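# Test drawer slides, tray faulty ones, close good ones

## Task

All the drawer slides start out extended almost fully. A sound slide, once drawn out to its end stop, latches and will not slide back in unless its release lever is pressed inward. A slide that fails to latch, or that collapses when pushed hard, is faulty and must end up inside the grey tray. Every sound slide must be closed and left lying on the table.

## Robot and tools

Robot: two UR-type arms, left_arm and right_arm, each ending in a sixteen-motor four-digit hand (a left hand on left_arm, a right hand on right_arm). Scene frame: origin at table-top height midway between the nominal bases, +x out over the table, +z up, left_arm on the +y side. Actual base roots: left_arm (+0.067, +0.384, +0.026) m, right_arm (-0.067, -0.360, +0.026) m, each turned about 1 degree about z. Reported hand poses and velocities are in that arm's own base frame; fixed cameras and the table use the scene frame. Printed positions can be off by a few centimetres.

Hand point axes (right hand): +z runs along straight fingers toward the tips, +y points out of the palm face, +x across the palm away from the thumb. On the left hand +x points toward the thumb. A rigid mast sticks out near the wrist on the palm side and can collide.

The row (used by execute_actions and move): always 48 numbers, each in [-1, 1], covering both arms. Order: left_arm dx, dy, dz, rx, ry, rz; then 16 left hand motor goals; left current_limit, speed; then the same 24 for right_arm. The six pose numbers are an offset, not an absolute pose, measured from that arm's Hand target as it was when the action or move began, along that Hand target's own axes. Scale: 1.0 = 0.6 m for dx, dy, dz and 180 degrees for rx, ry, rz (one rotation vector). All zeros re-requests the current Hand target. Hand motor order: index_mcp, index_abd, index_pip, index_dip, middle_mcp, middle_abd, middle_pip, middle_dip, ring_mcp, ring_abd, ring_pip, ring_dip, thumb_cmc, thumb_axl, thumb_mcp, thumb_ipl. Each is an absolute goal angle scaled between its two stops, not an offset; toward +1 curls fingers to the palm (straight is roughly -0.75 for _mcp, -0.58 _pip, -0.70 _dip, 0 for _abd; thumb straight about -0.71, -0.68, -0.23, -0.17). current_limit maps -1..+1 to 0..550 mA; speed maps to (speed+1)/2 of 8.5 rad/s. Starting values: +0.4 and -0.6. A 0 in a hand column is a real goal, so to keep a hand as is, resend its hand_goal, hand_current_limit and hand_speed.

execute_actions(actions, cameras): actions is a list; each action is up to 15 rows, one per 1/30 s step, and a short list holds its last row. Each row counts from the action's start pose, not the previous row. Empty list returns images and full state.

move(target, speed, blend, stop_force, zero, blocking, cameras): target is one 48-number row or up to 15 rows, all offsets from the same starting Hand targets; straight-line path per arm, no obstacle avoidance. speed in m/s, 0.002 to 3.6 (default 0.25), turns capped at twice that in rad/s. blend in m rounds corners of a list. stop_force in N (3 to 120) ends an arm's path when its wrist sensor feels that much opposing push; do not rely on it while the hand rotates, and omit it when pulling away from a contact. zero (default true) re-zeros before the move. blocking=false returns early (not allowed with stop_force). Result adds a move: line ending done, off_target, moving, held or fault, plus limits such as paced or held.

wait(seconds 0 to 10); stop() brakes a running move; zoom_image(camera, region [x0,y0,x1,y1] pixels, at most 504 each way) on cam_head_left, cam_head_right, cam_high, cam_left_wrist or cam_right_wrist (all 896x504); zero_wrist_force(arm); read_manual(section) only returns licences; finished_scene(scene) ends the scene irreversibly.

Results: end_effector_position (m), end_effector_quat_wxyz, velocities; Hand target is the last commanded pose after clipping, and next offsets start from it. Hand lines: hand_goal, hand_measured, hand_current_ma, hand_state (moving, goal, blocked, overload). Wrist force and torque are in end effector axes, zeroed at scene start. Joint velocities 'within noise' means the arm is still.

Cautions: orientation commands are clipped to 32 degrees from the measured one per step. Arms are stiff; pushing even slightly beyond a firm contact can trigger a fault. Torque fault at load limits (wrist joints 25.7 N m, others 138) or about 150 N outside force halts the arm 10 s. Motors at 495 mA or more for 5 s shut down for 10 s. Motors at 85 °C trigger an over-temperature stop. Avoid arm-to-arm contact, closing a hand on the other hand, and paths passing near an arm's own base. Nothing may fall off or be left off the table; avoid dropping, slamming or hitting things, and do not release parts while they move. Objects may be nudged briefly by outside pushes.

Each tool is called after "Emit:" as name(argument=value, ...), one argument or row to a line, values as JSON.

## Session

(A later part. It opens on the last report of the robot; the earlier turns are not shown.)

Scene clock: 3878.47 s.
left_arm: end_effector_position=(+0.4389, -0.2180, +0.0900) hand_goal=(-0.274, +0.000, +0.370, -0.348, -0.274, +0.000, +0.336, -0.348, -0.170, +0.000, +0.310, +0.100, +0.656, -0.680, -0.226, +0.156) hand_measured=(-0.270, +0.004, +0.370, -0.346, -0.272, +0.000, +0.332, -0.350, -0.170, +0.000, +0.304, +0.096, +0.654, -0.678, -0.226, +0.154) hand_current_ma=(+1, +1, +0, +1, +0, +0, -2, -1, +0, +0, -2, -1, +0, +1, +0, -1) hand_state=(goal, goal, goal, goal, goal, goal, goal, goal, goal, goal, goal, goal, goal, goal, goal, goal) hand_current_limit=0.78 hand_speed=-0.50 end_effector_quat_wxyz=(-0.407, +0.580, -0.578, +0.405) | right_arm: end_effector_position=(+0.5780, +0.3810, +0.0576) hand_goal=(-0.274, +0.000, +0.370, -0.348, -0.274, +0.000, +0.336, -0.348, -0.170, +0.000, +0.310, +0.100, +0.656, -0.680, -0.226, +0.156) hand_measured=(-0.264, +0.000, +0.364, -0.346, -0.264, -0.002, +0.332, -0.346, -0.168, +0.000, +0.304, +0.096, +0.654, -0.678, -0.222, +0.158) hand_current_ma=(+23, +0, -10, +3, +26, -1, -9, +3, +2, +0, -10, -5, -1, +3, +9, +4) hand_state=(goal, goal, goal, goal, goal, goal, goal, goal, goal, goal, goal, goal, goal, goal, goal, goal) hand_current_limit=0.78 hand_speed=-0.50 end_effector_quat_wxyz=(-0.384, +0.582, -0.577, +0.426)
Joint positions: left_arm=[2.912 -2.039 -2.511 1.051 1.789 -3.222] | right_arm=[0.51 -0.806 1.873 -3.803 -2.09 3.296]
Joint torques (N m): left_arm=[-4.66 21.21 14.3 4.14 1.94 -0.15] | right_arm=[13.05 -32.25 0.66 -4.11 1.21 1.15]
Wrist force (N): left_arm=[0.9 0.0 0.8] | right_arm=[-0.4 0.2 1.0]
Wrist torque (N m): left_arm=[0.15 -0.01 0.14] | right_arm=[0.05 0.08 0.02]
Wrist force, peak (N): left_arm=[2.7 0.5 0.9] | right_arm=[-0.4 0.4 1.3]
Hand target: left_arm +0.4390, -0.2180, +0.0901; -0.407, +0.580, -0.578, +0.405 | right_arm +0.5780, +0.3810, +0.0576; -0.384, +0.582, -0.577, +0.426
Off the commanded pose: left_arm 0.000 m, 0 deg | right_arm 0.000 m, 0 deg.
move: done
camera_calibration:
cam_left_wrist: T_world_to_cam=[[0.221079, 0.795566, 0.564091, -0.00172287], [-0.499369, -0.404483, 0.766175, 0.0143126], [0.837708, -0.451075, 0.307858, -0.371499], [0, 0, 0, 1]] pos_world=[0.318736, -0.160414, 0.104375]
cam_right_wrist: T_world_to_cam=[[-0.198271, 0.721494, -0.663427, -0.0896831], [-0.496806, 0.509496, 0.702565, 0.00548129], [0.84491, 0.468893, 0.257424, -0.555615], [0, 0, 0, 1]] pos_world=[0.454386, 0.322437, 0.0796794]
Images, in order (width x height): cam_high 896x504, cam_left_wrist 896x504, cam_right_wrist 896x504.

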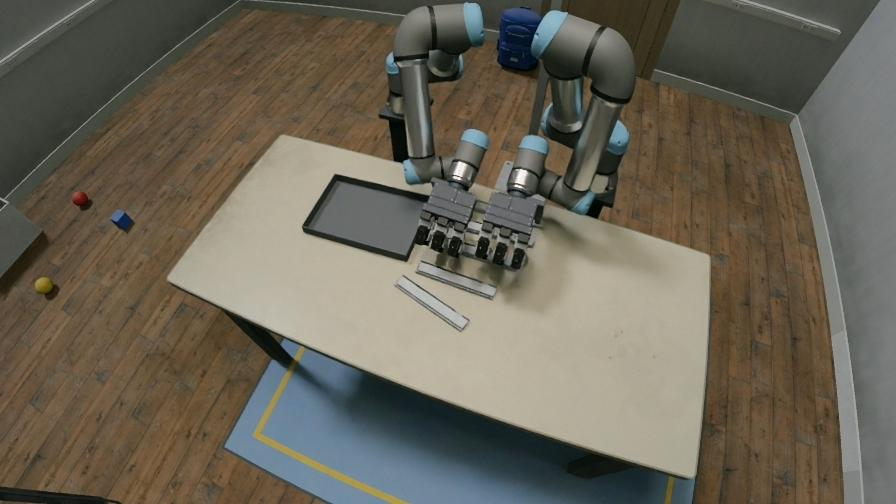

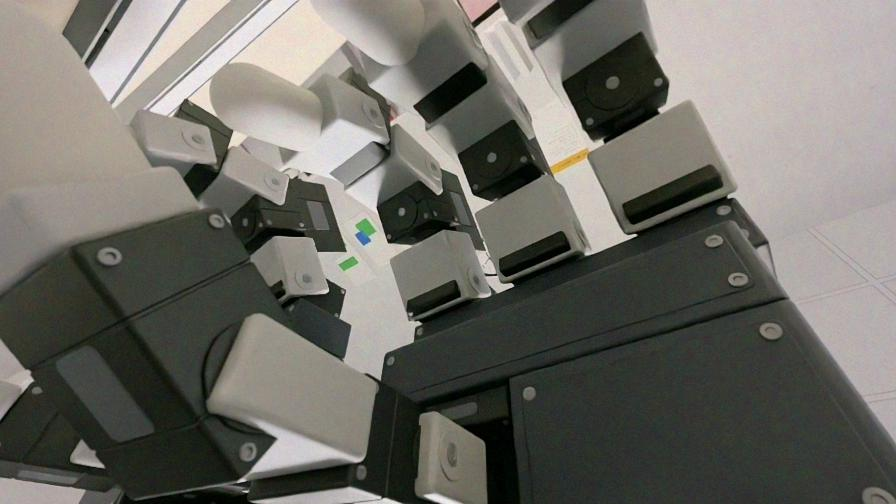

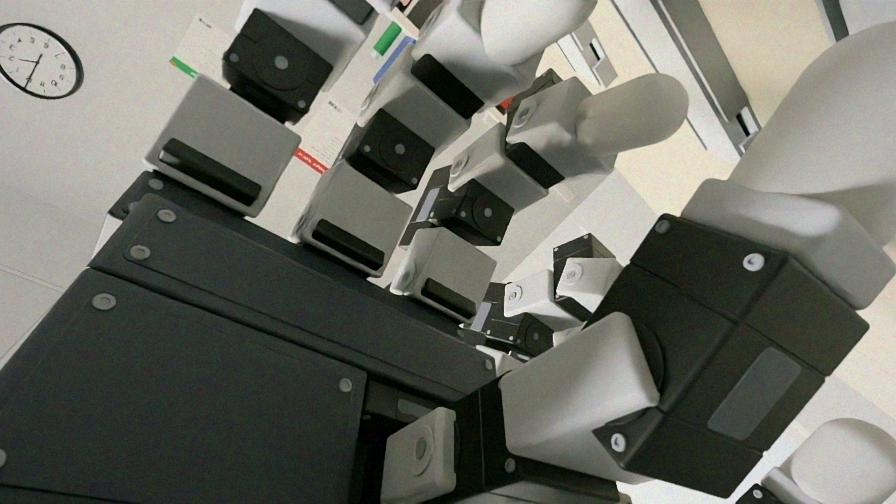

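Emit:
move(
  target=[
    [0,0.1097,0.0399,0,-0.0057,0.0157,-0.274,0,0.3708,-0.3478,-0.274,0,0.3358,-0.3478,-0.17,0,0.31,0.1,0.657,-0.68,-0.226,0.157,0.78,-0.5,-0.0033,0.0576,0.02485,0,0,0,-0.274,0,0.3708,-0.3478,-0.274,0,0.3358,-0.3478,-0.17,0,0.31,0.1,0.657,-0.68,-0.226,0.157,0.78,-0.5],
  ],
  speed=0.08,
  cameras=["cam_high","cam_left_wrist","cam_right_wrist"],
)

Emit:
zoom_image(
  camera="cam_left_wrist",
  region=[0, 0, 396, 260],
)

Emit:
zoom_image(
  camera="cam_right_wrist",
  region=[500, 0, 896, 260],
)

Scene clock: 3911.83 s.
left_arm: end_effector_position=(+0.4391, -0.2180, +0.0201) hand_goal=(-0.274, +0.000, +0.370, -0.348, -0.274, +0.000, +0.336, -0.348, -0.170, +0.000, +0.310, +0.100, +0.656, -0.680, -0.226, +0.156) hand_measured=(-0.270, +0.004, +0.370, -0.346, -0.272, +0.000, +0.332, -0.350, -0.170, +0.000, +0.304, +0.096, +0.654, -0.678, -0.226, +0.154) hand_current_ma=(+1, +1, +0, +1, +1, +0, -2, -1, +0, +0, -2, -1, +0, +1, +0, -1) hand_state=(goal, goal, goal, goal, goal, goal, goal, goal, goal, goal, goal, goal, goal, goal, goal, goal) hand_current_limit=0.78 hand_speed=-0.50 end_effector_quat_wxyz=(-0.422, +0.569, -0.589, +0.390) | right_arm: end_effector_position=(+0.5802, +0.3810, +0.0199) hand_goal=(-0.274, +0.000, +0.370, -0.348, -0.274, +0.000, +0.336, -0.348, -0.170, +0.000, +0.310, +0.100, +0.656, -0.680, -0.226, +0.156) hand_measured=(-0.264, +0.000, +0.364, -0.346, -0.264, -0.002, +0.332, -0.346, -0.168, +0.000, +0.304, +0.096, +0.654, -0.678, -0.222, +0.158) hand_current_ma=(+23, +0, -10, +3, +26, -1, -9, +3, +2, +0, -10, -5, -1, +3, +8, +4) hand_state=(goal, goal, goal, goal, goal, goal, goal, goal, goal, goal, goal, goal, goal, goal, goal, goal) hand_current_limit=0.78 hand_speed=-0.50 end_effector_quat_wxyz=(-0.384, +0.582, -0.577, +0.426)
Joint positions: left_arm=[2.884 -2.307 -2.468 1.274 1.833 -3.183] | right_arm=[0.508 -0.721 1.855 -3.869 -2.088 3.295]
Joint torques (N m): left_arm=[9.8 25.75 -6.32 2.32 -1.55 -1.96] | right_arm=[-8.73 -60.6 0.35 0.07 0.33 -2.13]
Wrist force (N): left_arm=[0.7 0.1 0.7] | right_arm=[-0.4 0.0 1.1]
Wrist torque (N m): left_arm=[0.18 0.00 0.20] | right_arm=[0.02 0.10 0.04]
Wrist force, peak (N): left_arm=[1.0 1.4 1.1] | right_arm=[-0.4 0.6 1.3]
Hand target: left_arm +0.4391, -0.2180, +0.0200; -0.422, +0.569, -0.589, +0.390 | right_arm +0.5801, +0.3809, +0.0199; -0.384, +0.582, -0.577, +0.426
Off the commanded pose: left_arm 0.000 m, 0 deg | right_arm 0.000 m, 0 deg.
move: done
camera_calibration:
cam_left_wrist: T_world_to_cam=[[0.220854, 0.764942, 0.605051, 0.0303532], [-0.499542, -0.444098, 0.743797, 0.0598367], [0.837664, -0.466519, 0.28404, -0.353064], [0, 0, 0, 1]] pos_world=[0.318936, -0.161356, 0.0374125]
cam_right_wrist: T_world_to_cam=[[-0.198055, 0.721545, -0.663435, -0.114234], [-0.496899, 0.509517, 0.702484, 0.0330804], [0.844906, 0.468791, 0.257622, -0.547721], [0, 0, 0, 1]] pos_world=[0.456585, 0.322337, 0.0420796]
Images, in order (width x height): cam_high 896x504, cam_left_wrist 896x504, cam_right_wrist 896x504.

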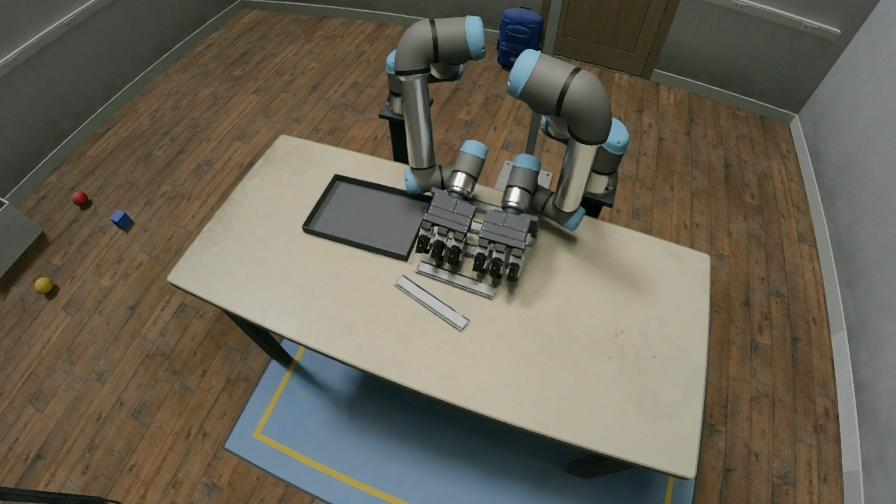

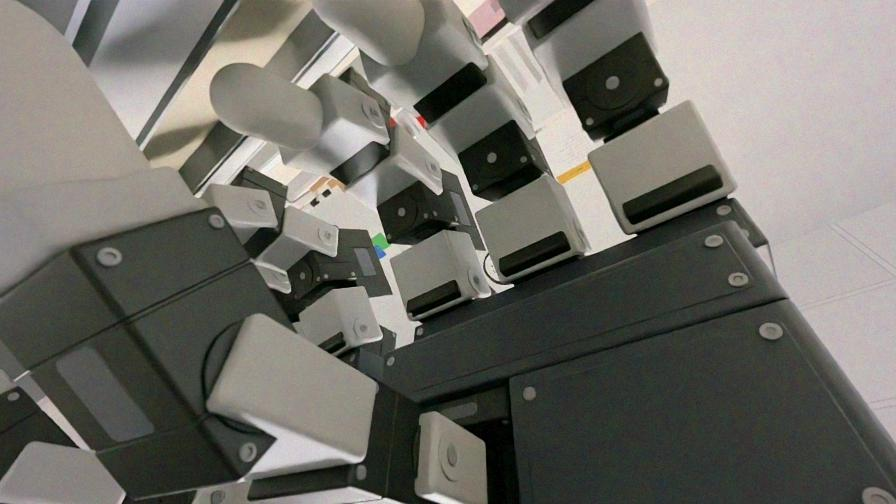

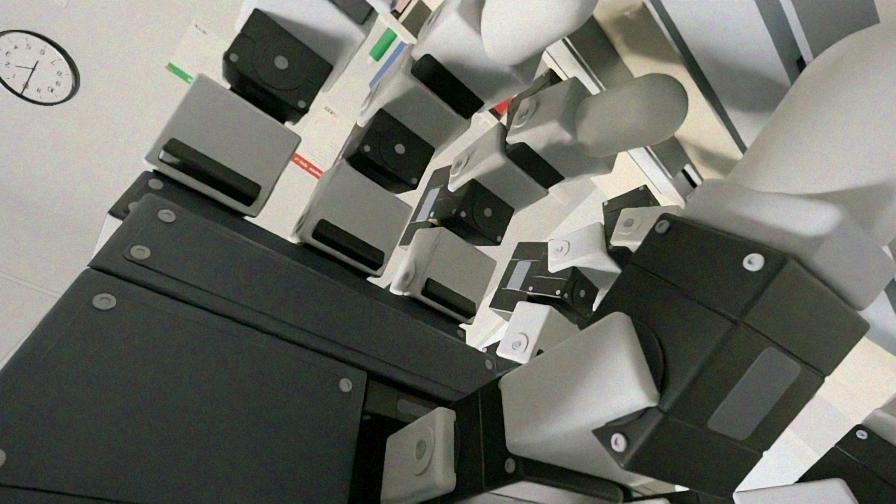

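Scaled by 1.273 from the camera's 896x504 image, which has a finer 1280x720 frame.

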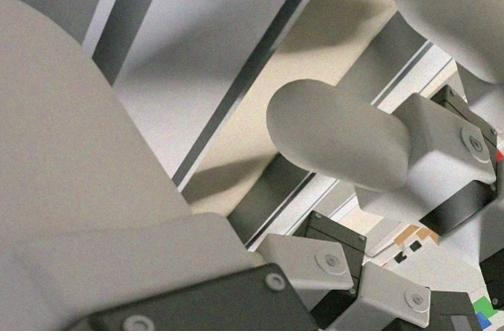

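Scaled by 1.273 from the camera's 896x504 image, which has a finer 1280x720 frame.

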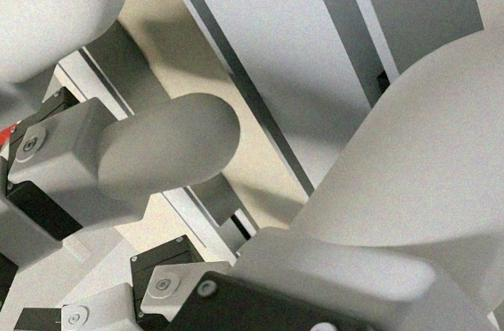

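Emit:
move(
  target=[
    [0.0016,0.0282,0.01025,0,0,0,-0.274,0,0.3708,-0.3478,-0.274,0,0.3358,-0.3478,-0.17,0,0.31,0.1,0.657,-0.68,-0.226,0.157,0.78,-0.5,-0.0016,0.0282,0.01025,0,0,0,-0.274,0,0.3708,-0.3478,-0.274,0,0.3358,-0.3478,-0.17,0,0.31,0.1,0.657,-0.68,-0.226,0.157,0.78,-0.5],
  ],
  speed=0.02,
  stop_force=4,
  cameras=["cam_left_wrist","cam_right_wrist"],
)

Emit:
zoom_image(
  camera="cam_left_wrist",
  region=[0, 0, 396, 260],
)

Emit:
zoom_image(
  camera="cam_right_wrist",
  region=[500, 0, 896, 260],
)

Scene clock: 3919.87 s.
left_arm: end_effector_position=(+0.4391, -0.2180, +0.0149) hand_goal=(-0.274, +0.000, +0.370, -0.348, -0.274, +0.000, +0.336, -0.348, -0.170, +0.000, +0.310, +0.100, +0.656, -0.680, -0.226, +0.156) hand_measured=(-0.274, +0.004, +0.378, -0.340, -0.272, +0.000, +0.332, -0.350, -0.168, +0.000, +0.304, +0.096, +0.654, -0.678, -0.226, +0.154) hand_current_ma=(+0, +1, +3, +5, +1, +0, -2, -1, +0, +0, -2, -1, +0, +1, +0, -1) hand_state=(goal, goal, goal, goal, goal, goal, goal, goal, goal, goal, goal, goal, goal, goal, goal, goal) hand_current_limit=0.78 hand_speed=-0.50 end_effector_quat_wxyz=(-0.422, +0.569, -0.589, +0.390) | right_arm: end_effector_position=(+0.5800, +0.3809, +0.0158) hand_goal=(-0.274, +0.000, +0.370, -0.348, -0.274, +0.000, +0.336, -0.348, -0.170, +0.000, +0.310, +0.100, +0.656, -0.680, -0.226, +0.156) hand_measured=(-0.272, +0.000, +0.382, -0.340, -0.266, -0.002, +0.334, -0.346, -0.168, +0.000, +0.304, +0.096, +0.654, -0.678, -0.222, +0.158) hand_current_ma=(+2, +1, +26, +19, +15, -1, -3, +3, +2, +0, -10, -5, -1, +3, +8, +4) hand_state=(goal, goal, goal, goal, goal, goal, goal, goal, goal, goal, goal, goal, goal, goal, goal, goal) hand_current_limit=0.78 hand_speed=-0.50 end_effector_quat_wxyz=(-0.384, +0.582, -0.577, +0.426)
Joint positions: left_arm=[2.884 -2.327 -2.464 1.289 1.833 -3.183] | right_arm=[0.508 -0.713 1.853 -3.877 -2.088 3.295]
Joint torques (N m): left_arm=[4.09 25.82 -6.84 3.75 -1.03 -1.47] | right_arm=[11.08 -56.2 5.3 -3.2 -1.18 0.27]
Wrist force (N): left_arm=[0.8 -1.2 1.0] | right_arm=[-0.6 -1.6 1.2]
Wrist torque (N m): left_arm=[0.15 0.00 0.20] | right_arm=[-0.02 0.08 0.09]
Wrist force, peak (N): left_arm=[-0.1 -4.6 1.3] | right_arm=[-0.4 -5.0 1.5]
Hand target: left_arm +0.4391, -0.2180, +0.0149; -0.422, +0.569, -0.589, +0.390 (not the last commanded pose) | right_arm +0.5801, +0.3809, +0.0158; -0.384, +0.582, -0.577, +0.426 (not the last commanded pose)
Off the commanded pose: left_arm 0.013 m, 0 deg | right_arm 0.014 m, 0 deg.
move: contact (left_arm, right_arm)
camera_calibration:
cam_left_wrist: T_world_to_cam=[[0.220782, 0.764998, 0.605007, 0.0333958], [-0.499458, -0.444126, 0.743837, 0.063642], [0.837733, -0.466402, 0.284029, -0.351572], [0, 0, 0, 1]] pos_world=[0.318937, -0.161256, 0.0323127]
cam_right_wrist: T_world_to_cam=[[-0.198302, 0.721436, -0.663481, -0.116825], [-0.496757, 0.509567, 0.702549, 0.035828], [0.844932, 0.468905, 0.25733, -0.546618], [0, 0, 0, 1]] pos_world=[0.456486, 0.322337, 0.0379793]
Images, in order (width x height): cam_left_wrist 896x504, cam_right_wrist 896x504.

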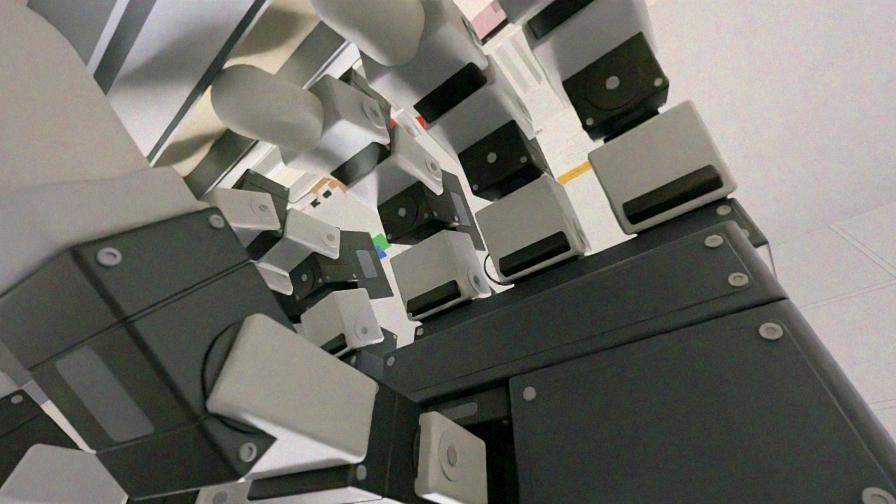

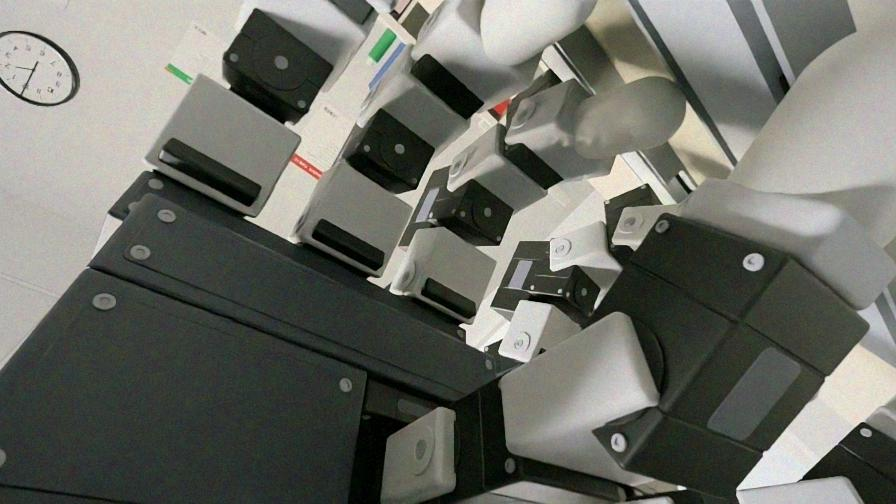

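Scaled by 1.273 from the camera's 896x504 image, which has a finer 1280x720 frame.

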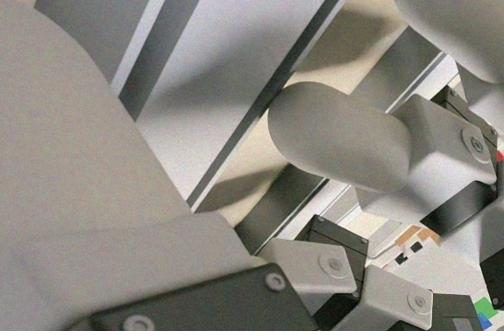

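Scaled by 1.273 from the camera's 896x504 image, which has a finer 1280x720 frame.

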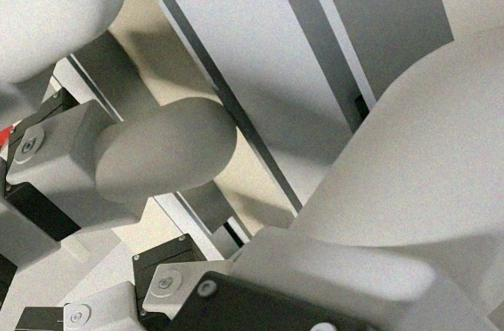

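Emit:
move(
  target=[
    [-0.0004,-0.0113,0.0066,0,0,0,-0.274,0,0.3708,-0.3478,-0.274,0,0.3358,-0.3478,-0.17,0,0.31,0.1,0.657,-0.68,-0.226,0.157,0.78,-0.5,0.0004,-0.0113,0.0066,0,0,0,-0.274,0,0.3708,-0.3478,-0.274,0,0.3358,-0.3478,-0.17,0,0.31,0.1,0.657,-0.68,-0.226,0.157,0.78,-0.5],
    [-0.0004,-0.0113,0.0066,0,0,0,-0.274,0,0.3708,-0.3478,-0.274,0,0.3358,-0.3478,-0.17,0,0.31,0.1,0.657,-0.68,-0.226,0.157,0.78,-0.5,0.0004,-0.0113,0.0066,0,0,0,-0.274,0,0.3708,-0.3478,-0.274,0,0.3358,-0.3478,-0.17,0,0.31,0.1,0.657,-0.68,-0.226,0.157,0.78,-0.5],
  ],
  speed=0.05,
  cameras=["cam_left_wrist","cam_right_wrist"],
)

Emit:
zoom_image(
  camera="cam_left_wrist",
  region=[0, 0, 396, 260],
)

Emit:
zoom_image(
  camera="cam_right_wrist",
  region=[500, 0, 896, 260],
)

Scene clock: 3934.53 s.
left_arm: end_effector_position=(+0.4452, -0.2180, +0.0200) hand_goal=(-0.274, +0.000, +0.370, -0.348, -0.274, +0.000, +0.336, -0.348, -0.170, +0.000, +0.310, +0.100, +0.656, -0.680, -0.226, +0.156) hand_measured=(-0.272, +0.004, +0.372, -0.346, -0.272, +0.000, +0.332, -0.350, -0.168, +0.000, +0.304, +0.096, +0.654, -0.678, -0.226, +0.154) hand_current_ma=(+0, +1, +0, +1, +1, +0, -2, -1, +0, +0, -2, -1, +0, +1, +0, -1) hand_state=(goal, goal, goal, goal, goal, goal, goal, goal, goal, goal, goal, goal, goal, goal, goal, goal) hand_current_limit=0.78 hand_speed=-0.50 end_effector_quat_wxyz=(-0.422, +0.569, -0.589, +0.390) | right_arm: end_effector_position=(+0.5862, +0.3808, +0.0210) hand_goal=(-0.274, +0.000, +0.370, -0.348, -0.274, +0.000, +0.336, -0.348, -0.170, +0.000, +0.310, +0.100, +0.656, -0.680, -0.226, +0.156) hand_measured=(-0.272, +0.000, +0.372, -0.346, -0.266, -0.002, +0.334, -0.346, -0.168, +0.000, +0.304, +0.096, +0.654, -0.678, -0.222, +0.158) hand_current_ma=(+3, +1, +2, +3, +15, -1, -3, +3, +2, +0, -10, -5, -1, +3, +8, +4) hand_state=(goal, goal, goal, goal, goal, goal, goal, goal, goal, goal, goal, goal, goal, goal, goal, goal) hand_current_limit=0.78 hand_speed=-0.50 end_effector_quat_wxyz=(-0.384, +0.582, -0.577, +0.426)
Joint positions: left_arm=[2.889 -2.307 -2.455 1.26 1.828 -3.181] | right_arm=[0.502 -0.719 1.841 -3.86 -2.083 3.292]
Joint torques (N m): left_arm=[-0.14 26.83 -4.45 5.13 0.17 1.7] | right_arm=[0.11 -47.02 -4.54 -4.43 -0.64 -1.56]
Wrist force (N): left_arm=[0.5 0.1 0.8] | right_arm=[-0.4 0.0 0.9]
Wrist torque (N m): left_arm=[0.17 0.03 0.12] | right_arm=[0.01 0.09 0.05]
Wrist force, peak (N): left_arm=[1.0 -1.5 1.2] | right_arm=[-0.9 -1.6 1.2]
Hand target: left_arm +0.4451, -0.2180, +0.0199; -0.422, +0.569, -0.589, +0.390 | right_arm +0.5861, +0.3808, +0.0208; -0.384, +0.582, -0.577, +0.426
Off the commanded pose: left_arm 0.000 m, 0 deg | right_arm 0.000 m, 0 deg.
move: done
camera_calibration:
cam_left_wrist: T_world_to_cam=[[0.220801, 0.764988, 0.605013, 0.029016], [-0.4995, -0.444102, 0.743823, 0.0629873], [0.837703, -0.466441, 0.284053, -0.358099], [0, 0, 0, 1]] pos_world=[0.325036, -0.161256, 0.0373127]
cam_right_wrist: T_world_to_cam=[[-0.198215, 0.721525, -0.66341, -0.112139], [-0.496865, 0.509463, 0.702547, 0.0355103], [0.844888, 0.468881, 0.257517, -0.553055], [0, 0, 0, 1]] pos_world=[0.462686, 0.322137, 0.0430795]
Images, in order (width x height): cam_left_wrist 896x504, cam_right_wrist 896x504.

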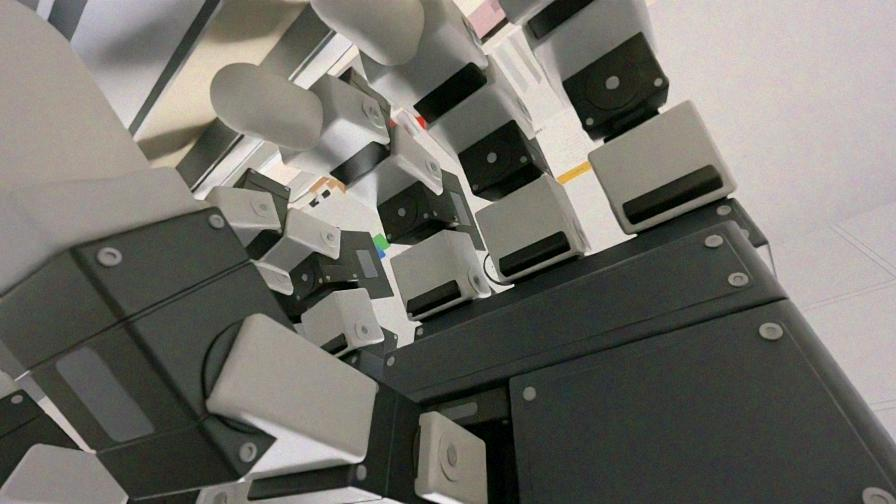

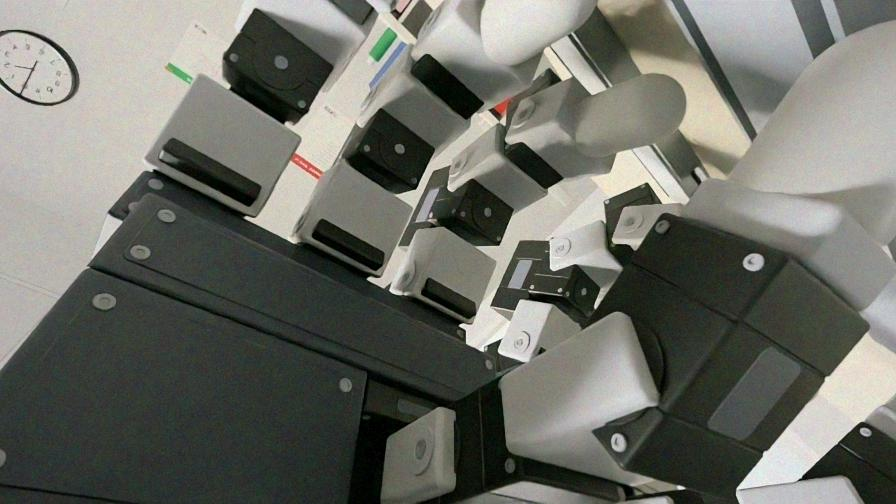

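Scaled by 1.273 from the camera's 896x504 image, which has a finer 1280x720 frame.

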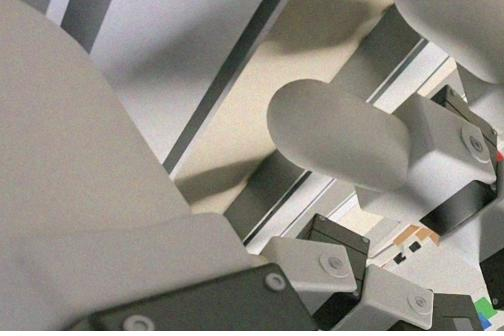

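Scaled by 1.273 from the camera's 896x504 image, which has a finer 1280x720 frame.

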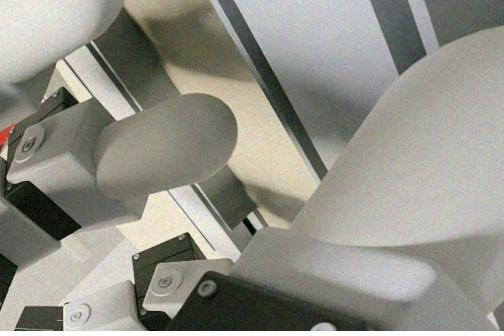

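Emit:
move(
  target=[
    [0.0016,0.0282,0.01025,0,0,0,-0.274,0,0.3708,-0.3478,-0.274,0,0.3358,-0.3478,-0.17,0,0.31,0.1,0.657,-0.68,-0.226,0.157,0.78,-0.5,-0.0016,0.0282,0.01025,0,0,0,-0.274,0,0.3708,-0.3478,-0.274,0,0.3358,-0.3478,-0.17,0,0.31,0.1,0.657,-0.68,-0.226,0.157,0.78,-0.5],
  ],
  speed=0.02,
  stop_force=4,
  cameras=["cam_left_wrist","cam_right_wrist"],
)

Emit:
zoom_image(
  camera="cam_left_wrist",
  region=[0, 0, 396, 260],
)

Emit:
zoom_image(
  camera="cam_right_wrist",
  region=[500, 0, 896, 260],
)

Scene clock: 3942.97 s.
left_arm: end_effector_position=(+0.4451, -0.2180, +0.0059) hand_goal=(-0.274, +0.000, +0.370, -0.348, -0.274, +0.000, +0.336, -0.348, -0.170, +0.000, +0.310, +0.100, +0.656, -0.680, -0.226, +0.156) hand_measured=(-0.272, +0.004, +0.372, -0.346, -0.272, +0.000, +0.332, -0.350, -0.168, +0.000, +0.304, +0.096, +0.654, -0.678, -0.230, +0.160) hand_current_ma=(+1, +1, +0, +1, +1, +0, -2, -1, +0, +0, -2, -1, +0, +1, -2, +1) hand_state=(goal, goal, goal, goal, goal, goal, goal, goal, goal, goal, goal, goal, goal, goal, goal, goal) hand_current_limit=0.78 hand_speed=-0.50 end_effector_quat_wxyz=(-0.422, +0.569, -0.589, +0.390) | right_arm: end_effector_position=(+0.5861, +0.3808, +0.0066) hand_goal=(-0.274, +0.000, +0.370, -0.348, -0.274, +0.000, +0.336, -0.348, -0.170, +0.000, +0.310, +0.100, +0.656, -0.680, -0.226, +0.156) hand_measured=(-0.272, +0.000, +0.372, -0.346, -0.266, -0.002, +0.334, -0.346, -0.168, +0.000, +0.304, +0.096, +0.656, -0.678, -0.226, +0.164) hand_current_ma=(+3, +1, +2, +3, +15, -1, -3, +3, +2, +0, -10, -5, +0, +3, -1, +21) hand_state=(goal, goal, goal, goal, goal, goal, goal, goal, goal, goal, goal, goal, goal, goal, goal, goal) hand_current_limit=0.78 hand_speed=-0.50 end_effector_quat_wxyz=(-0.384, +0.582, -0.577, +0.426)
Joint positions: left_arm=[2.889 -2.359 -2.444 1.301 1.828 -3.181] | right_arm=[0.503 -0.687 1.835 -3.884 -2.083 3.292]
Joint torques (N m): left_arm=[-2.2 25.11 -6.88 4.17 1.61 -0.09] | right_arm=[11.67 -59.62 4.23 -4.05 -1.57 2.01]
Wrist force (N): left_arm=[0.6 -1.8 0.3] | right_arm=[-0.8 -2.3 0.7]
Wrist torque (N m): left_arm=[-0.02 0.03 0.12] | right_arm=[-0.20 0.11 0.03]
Wrist force, peak (N): left_arm=[1.6 -13.0 -3.9] | right_arm=[-1.3 -11.5 -2.2]
Hand target: left_arm +0.4451, -0.2180, +0.0059; -0.422, +0.569, -0.589, +0.390 (not the last commanded pose) | right_arm +0.5861, +0.3808, +0.0066; -0.384, +0.582, -0.577, +0.426 (not the last commanded pose)
Off the commanded pose: left_arm 0.004 m, 0 deg | right_arm 0.004 m, 0 deg.
move: contact (left_arm, right_arm)
camera_calibration:
cam_left_wrist: T_world_to_cam=[[0.220833, 0.76497, 0.605024, 0.0375552], [-0.499396, -0.44416, 0.743858, 0.0733813], [0.837757, -0.466415, 0.283937, -0.354021], [0, 0, 0, 1]] pos_world=[0.324936, -0.161256, 0.0232127]
cam_right_wrist: T_world_to_cam=[[-0.198302, 0.721436, -0.663481, -0.121595], [-0.496757, 0.509567, 0.702549, 0.0453739], [0.844932, 0.468905, 0.25733, -0.549226], [0, 0, 0, 1]] pos_world=[0.462486, 0.322137, 0.0287793]
Images, in order (width x height): cam_left_wrist 896x504, cam_right_wrist 896x504.

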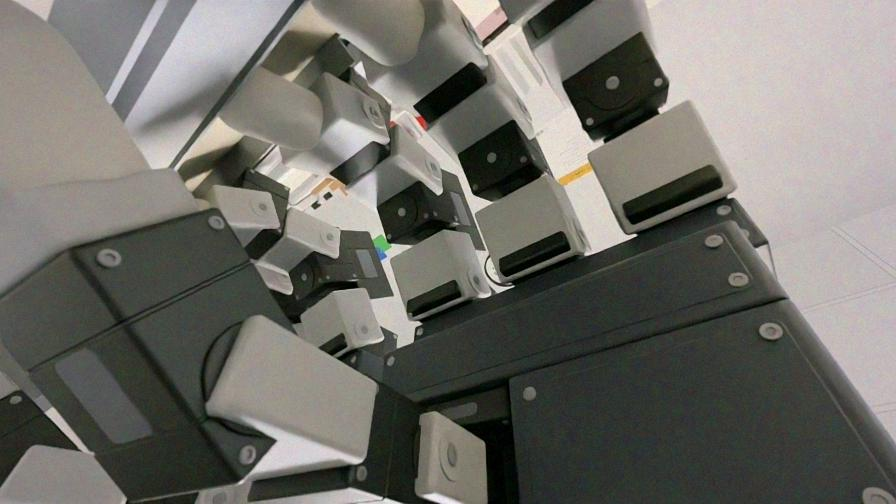

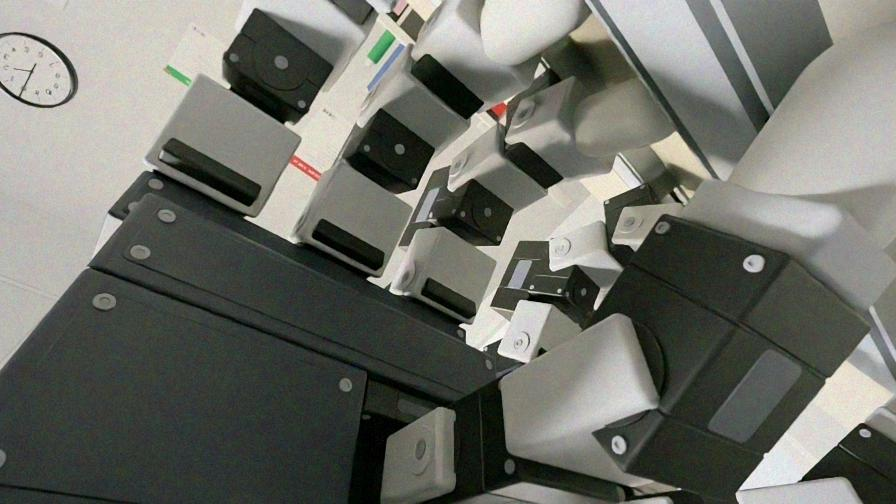

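Scaled by 1.273 from the camera's 896x504 image, which has a finer 1280x720 frame.

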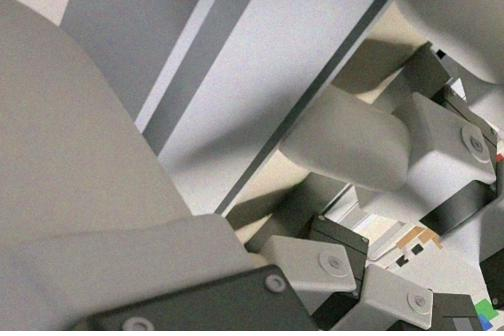

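Scaled by 1.273 from the camera's 896x504 image, which has a finer 1280x720 frame.

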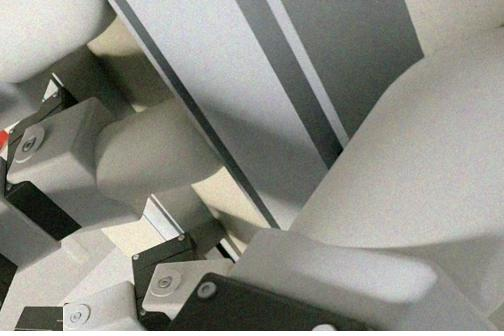

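Emit:
execute_actions(
  actions=[
    [[-0.0001,-0.0011,-0.0004,0,0,0,-0.274,0,0.3708,-0.3478,-0.274,0,0.3358,-0.3478,-0.17,0,0.31,0.1,0.657,-0.68,-0.226,0.157,0.78,-0.5,0.0001,-0.0011,-0.0004,0,0,0,-0.274,0,0.3708,-0.3478,-0.274,0,0.3358,-0.3478,-0.17,0,0.31,0.1,0.657,-0.68,-0.226,0.157,0.78,-0.5]],
    [[0,0,0,0,0,0,-0.22,0,0.342,-0.3478,-0.22,0,0.307,-0.3478,-0.17,0,0.31,0.1,0.657,-0.68,-0.226,0.157,0.78,-0.5,0,0,0,0,0,0,-0.22,0,0.342,-0.3478,-0.22,0,0.307,-0.3478,-0.17,0,0.31,0.1,0.657,-0.68,-0.226,0.157,0.78,-0.5]],
    [[0,0,0,0,0,0,-0.1644,0,0.3124,-0.3478,-0.1644,0,0.2774,-0.3478,-0.17,0,0.31,0.1,0.657,-0.68,-0.226,0.157,0.78,-0.5,0,0,0,0,0,0,-0.1644,0,0.3124,-0.3478,-0.1644,0,0.2774,-0.3478,-0.17,0,0.31,0.1,0.657,-0.68,-0.226,0.157,0.78,-0.5]],
    [[0,0,0,0,0,0,-0.12,0,0.32,-0.34,-0.12,0,0.285,-0.34,-0.17,0,0.31,0.1,0.657,-0.68,-0.2,0.167,0.78,-0.5,0,0,0,0,0,0,-0.12,0,0.32,-0.34,-0.12,0,0.285,-0.34,-0.17,0,0.31,0.1,0.657,-0.68,-0.2,0.167,0.78,-0.5]],
  ],
  cameras=["cam_left_wrist","cam_right_wrist"],
)

Emit:
zoom_image(
  camera="cam_left_wrist",
  region=[0, 0, 396, 260],
)

Emit:
zoom_image(
  camera="cam_right_wrist",
  region=[500, 0, 896, 260],
)

Scene clock: 3962.70 s.
left_arm: end_effector_position=(+0.4451, -0.2180, +0.0066) hand_goal=(-0.120, +0.000, +0.320, -0.340, -0.120, +0.000, +0.284, -0.340, -0.170, +0.000, +0.310, +0.100, +0.656, -0.680, -0.200, +0.166) hand_measured=(-0.174, +0.002, +0.306, -0.348, -0.154, +0.000, +0.274, -0.350, -0.168, +0.000, +0.304, +0.096, +0.654, -0.678, -0.228, +0.154) hand_current_ma=(-95, +1, -10, -4, -45, +0, -5, -6, +0, +0, -2, -1, +0, +0, -48, -12) hand_state=(blocked, goal, goal, goal, blocked, goal, goal, goal, goal, goal, goal, goal, goal, goal, blocked, goal) hand_current_limit=0.78 hand_speed=-0.50 end_effector_quat_wxyz=(-0.422, +0.569, -0.589, +0.390) | right_arm: end_effector_position=(+0.5861, +0.3807, +0.0073) hand_goal=(-0.120, +0.000, +0.320, -0.340, -0.120, +0.000, +0.284, -0.340, -0.170, +0.000, +0.310, +0.100, +0.656, -0.680, -0.200, +0.166) hand_measured=(-0.168, +0.000, +0.306, -0.348, -0.156, -0.002, +0.274, -0.346, -0.168, +0.000, +0.304, +0.096, +0.656, -0.678, -0.228, +0.154) hand_current_ma=(-166, +1, -33, -15, -111, -1, -20, -12, +2, +0, -10, -5, +0, +3, -111, -39) hand_state=(blocked, goal, goal, goal, blocked, goal, goal, goal, goal, goal, goal, goal, goal, goal, blocked, goal) hand_current_limit=0.78 hand_speed=-0.50 end_effector_quat_wxyz=(-0.384, +0.582, -0.577, +0.426)
Joint positions: left_arm=[2.889 -2.356 -2.445 1.299 1.828 -3.181] | right_arm=[0.502 -0.689 1.835 -3.883 -2.083 3.292]
Joint torques (N m): left_arm=[8.3 29.12 9.08 3.97 -1.58 1.03] | right_arm=[-10.05 -35.82 -24.09 -4.18 0.94 -2.21]
Wrist force (N): left_arm=[0.8 -1.1 1.1] | right_arm=[-0.7 -1.0 0.9]
Wrist torque (N m): left_arm=[0.10 0.00 0.12] | right_arm=[-0.04 0.11 0.04]
Wrist force, peak (N): left_arm=[0.9 -2.2 0.2] | right_arm=[-1.0 -2.4 0.4]
Hand target: left_arm +0.4451, -0.2180, +0.0066; -0.422, +0.569, -0.589, +0.390 | right_arm +0.5861, +0.3807, +0.0073; -0.384, +0.582, -0.577, +0.426
Off the commanded pose: left_arm 0.000 m, 0 deg | right_arm 0.000 m, 0 deg.
camera_calibration:
cam_left_wrist: T_world_to_cam=[[0.220833, 0.76497, 0.605024, 0.0371317], [-0.499396, -0.44416, 0.743858, 0.0728606], [0.837757, -0.466415, 0.283937, -0.35422], [0, 0, 0, 1]] pos_world=[0.324936, -0.161256, 0.0239127]
cam_right_wrist: T_world_to_cam=[[-0.198245, 0.721467, -0.663464, -0.121167], [-0.496816, 0.509534, 0.70253, 0.0449206], [0.84491, 0.468893, 0.257424, -0.549395], [0, 0, 0, 1]] pos_world=[0.462486, 0.322137, 0.0294794]
Images, in order (width x height): cam_left_wrist 896x504, cam_right_wrist 896x504.

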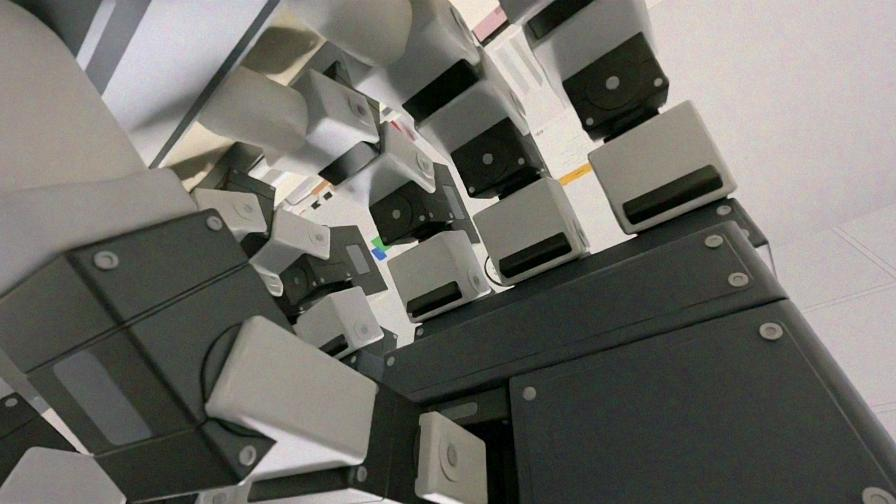

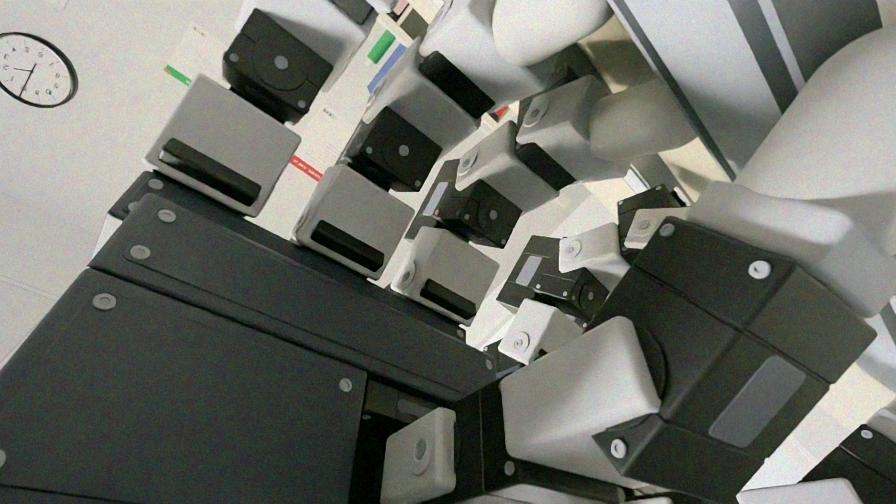

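Scaled by 1.273 from the camera's 896x504 image, which has a finer 1280x720 frame.

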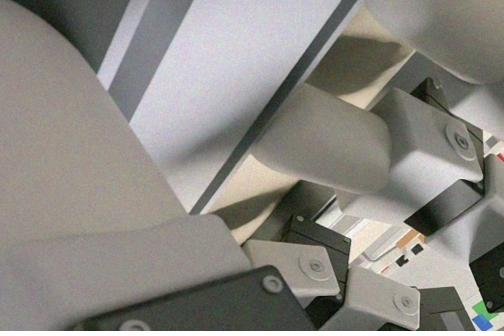

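Scaled by 1.273 from the camera's 896x504 image, which has a finer 1280x720 frame.

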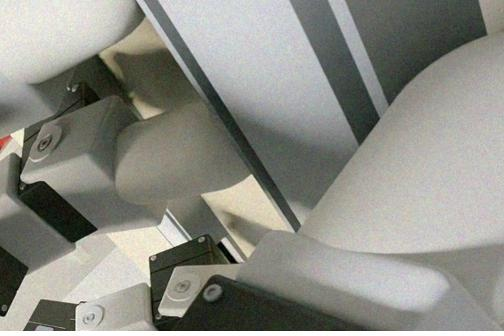

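Emit:
execute_actions(
  actions=[
    [[0,0,0,0,0,0,-0.1,0,0.345,-0.32,-0.09,0,0.31,-0.32,-0.17,0,0.31,0.1,0.657,-0.68,-0.16,0.19,0.78,-0.5,0,0,0,0,0,0,-0.11,0,0.335,-0.335,-0.11,0,0.3,-0.335,-0.17,0,0.31,0.1,0.657,-0.68,-0.17,0.18,0.78,-0.5]],
    [[0,0,0,0,0,0,-0.07,0,0.38,-0.3,-0.06,0,0.345,-0.3,-0.17,0,0.31,0.1,0.657,-0.68,-0.11,0.22,0.78,-0.5,0,0,0,0,0,0,-0.1,0,0.35,-0.325,-0.1,0,0.32,-0.325,-0.17,0,0.31,0.1,0.657,-0.68,-0.145,0.195,0.78,-0.5]],
  ],
  cameras=["cam_left_wrist","cam_right_wrist"],
)

Emit:
zoom_image(
  camera="cam_left_wrist",
  region=[0, 0, 396, 260],
)

Emit:
zoom_image(
  camera="cam_right_wrist",
  region=[500, 0, 896, 260],
)

Scene clock: 3983.80 s.
left_arm: end_effector_position=(+0.4451, -0.2180, +0.0066) hand_goal=(-0.070, +0.000, +0.380, -0.300, -0.060, +0.000, +0.344, -0.300, -0.170, +0.000, +0.310, +0.100, +0.656, -0.680, -0.110, +0.220) hand_measured=(-0.170, +0.002, +0.312, -0.342, -0.150, +0.000, +0.278, -0.336, -0.168, +0.000, +0.304, +0.096, +0.654, -0.678, -0.226, +0.158) hand_current_ma=(-257, +1, -128, -60, -217, +0, -118, -46, +0, +0, -2, -1, +0, +0, -457, -176) hand_state=(blocked, goal, blocked, blocked, blocked, goal, blocked, blocked, goal, goal, goal, goal, goal, goal, blocked, blocked) hand_current_limit=0.78 hand_speed=-0.50 end_effector_quat_wxyz=(-0.422, +0.569, -0.589, +0.390) | right_arm: end_effector_position=(+0.5861, +0.3807, +0.0073) hand_goal=(-0.100, +0.000, +0.350, -0.326, -0.100, +0.000, +0.320, -0.326, -0.170, +0.000, +0.310, +0.100, +0.656, -0.680, -0.146, +0.194) hand_measured=(-0.166, +0.000, +0.308, -0.342, -0.154, -0.002, +0.280, -0.344, -0.168, +0.000, +0.304, +0.096, +0.656, -0.678, -0.228, +0.154) hand_current_ma=(-243, +1, -128, -38, -186, -1, -121, -43, +2, +0, -10, -5, +0, +3, -405, -172) hand_state=(blocked, goal, blocked, goal, blocked, goal, blocked, goal, goal, goal, goal, goal, goal, goal, blocked, blocked) hand_current_limit=0.78 hand_speed=-0.50 end_effector_quat_wxyz=(-0.384, +0.582, -0.577, +0.426)
Joint positions: left_arm=[2.889 -2.356 -2.445 1.299 1.828 -3.181] | right_arm=[0.502 -0.689 1.835 -3.883 -2.083 3.292]
Joint torques (N m): left_arm=[6.02 33.96 8.55 3.94 -1.54 -1.7] | right_arm=[-10.24 -40.19 -24.37 -4.25 0.96 -2.16]
Wrist force (N): left_arm=[0.2 0.7 1.3] | right_arm=[-0.2 -1.5 1.0]
Wrist torque (N m): left_arm=[0.15 0.03 0.12] | right_arm=[-0.09 0.08 0.03]
Wrist force, peak (N): left_arm=[0.9 -1.5 1.1] | right_arm=[-0.3 -1.5 1.1]
Hand target: left_arm +0.4451, -0.2180, +0.0066; -0.422, +0.569, -0.589, +0.390 | right_arm +0.5861, +0.3807, +0.0073; -0.384, +0.582, -0.577, +0.426
Off the commanded pose: left_arm 0.000 m, 0 deg | right_arm 0.000 m, 0 deg.
camera_calibration:
cam_left_wrist: T_world_to_cam=[[0.220833, 0.76497, 0.605024, 0.0371317], [-0.499396, -0.44416, 0.743858, 0.0728606], [0.837757, -0.466415, 0.283937, -0.35422], [0, 0, 0, 1]] pos_world=[0.324936, -0.161256, 0.0239127]
cam_right_wrist: T_world_to_cam=[[-0.198245, 0.721467, -0.663464, -0.121167], [-0.496816, 0.509534, 0.70253, 0.0449206], [0.84491, 0.468893, 0.257424, -0.549395], [0, 0, 0, 1]] pos_world=[0.462486, 0.322137, 0.0294794]
Images, in order (width x height): cam_left_wrist 896x504, cam_right_wrist 896x504.

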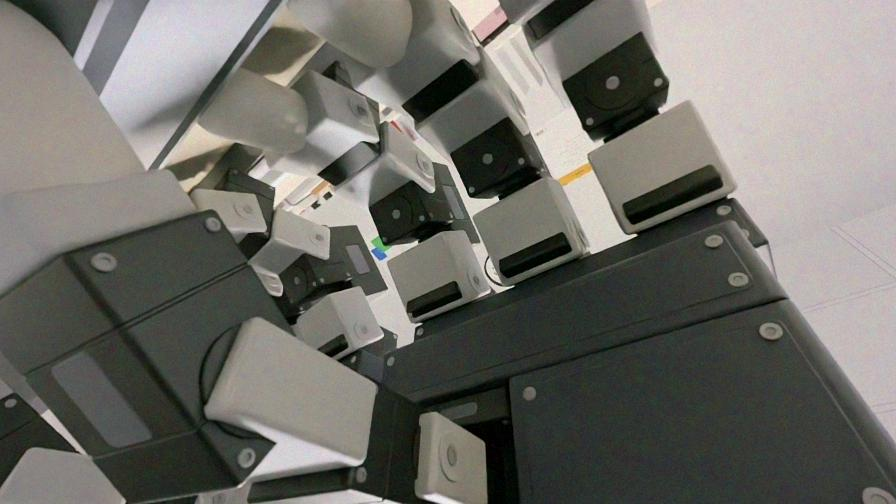

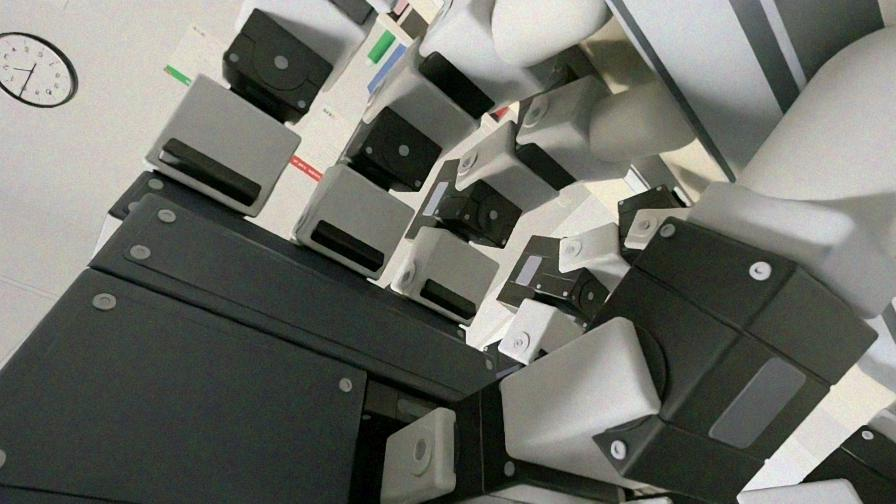

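Scaled by 1.273 from the camera's 896x504 image, which has a finer 1280x720 frame.

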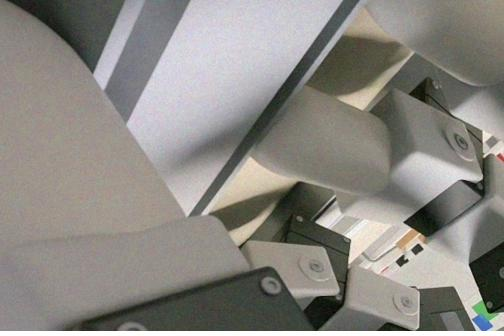

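Scaled by 1.273 from the camera's 896x504 image, which has a finer 1280x720 frame.

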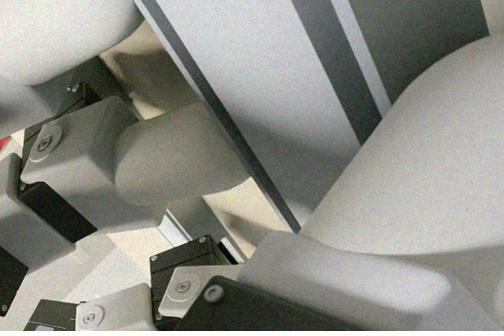

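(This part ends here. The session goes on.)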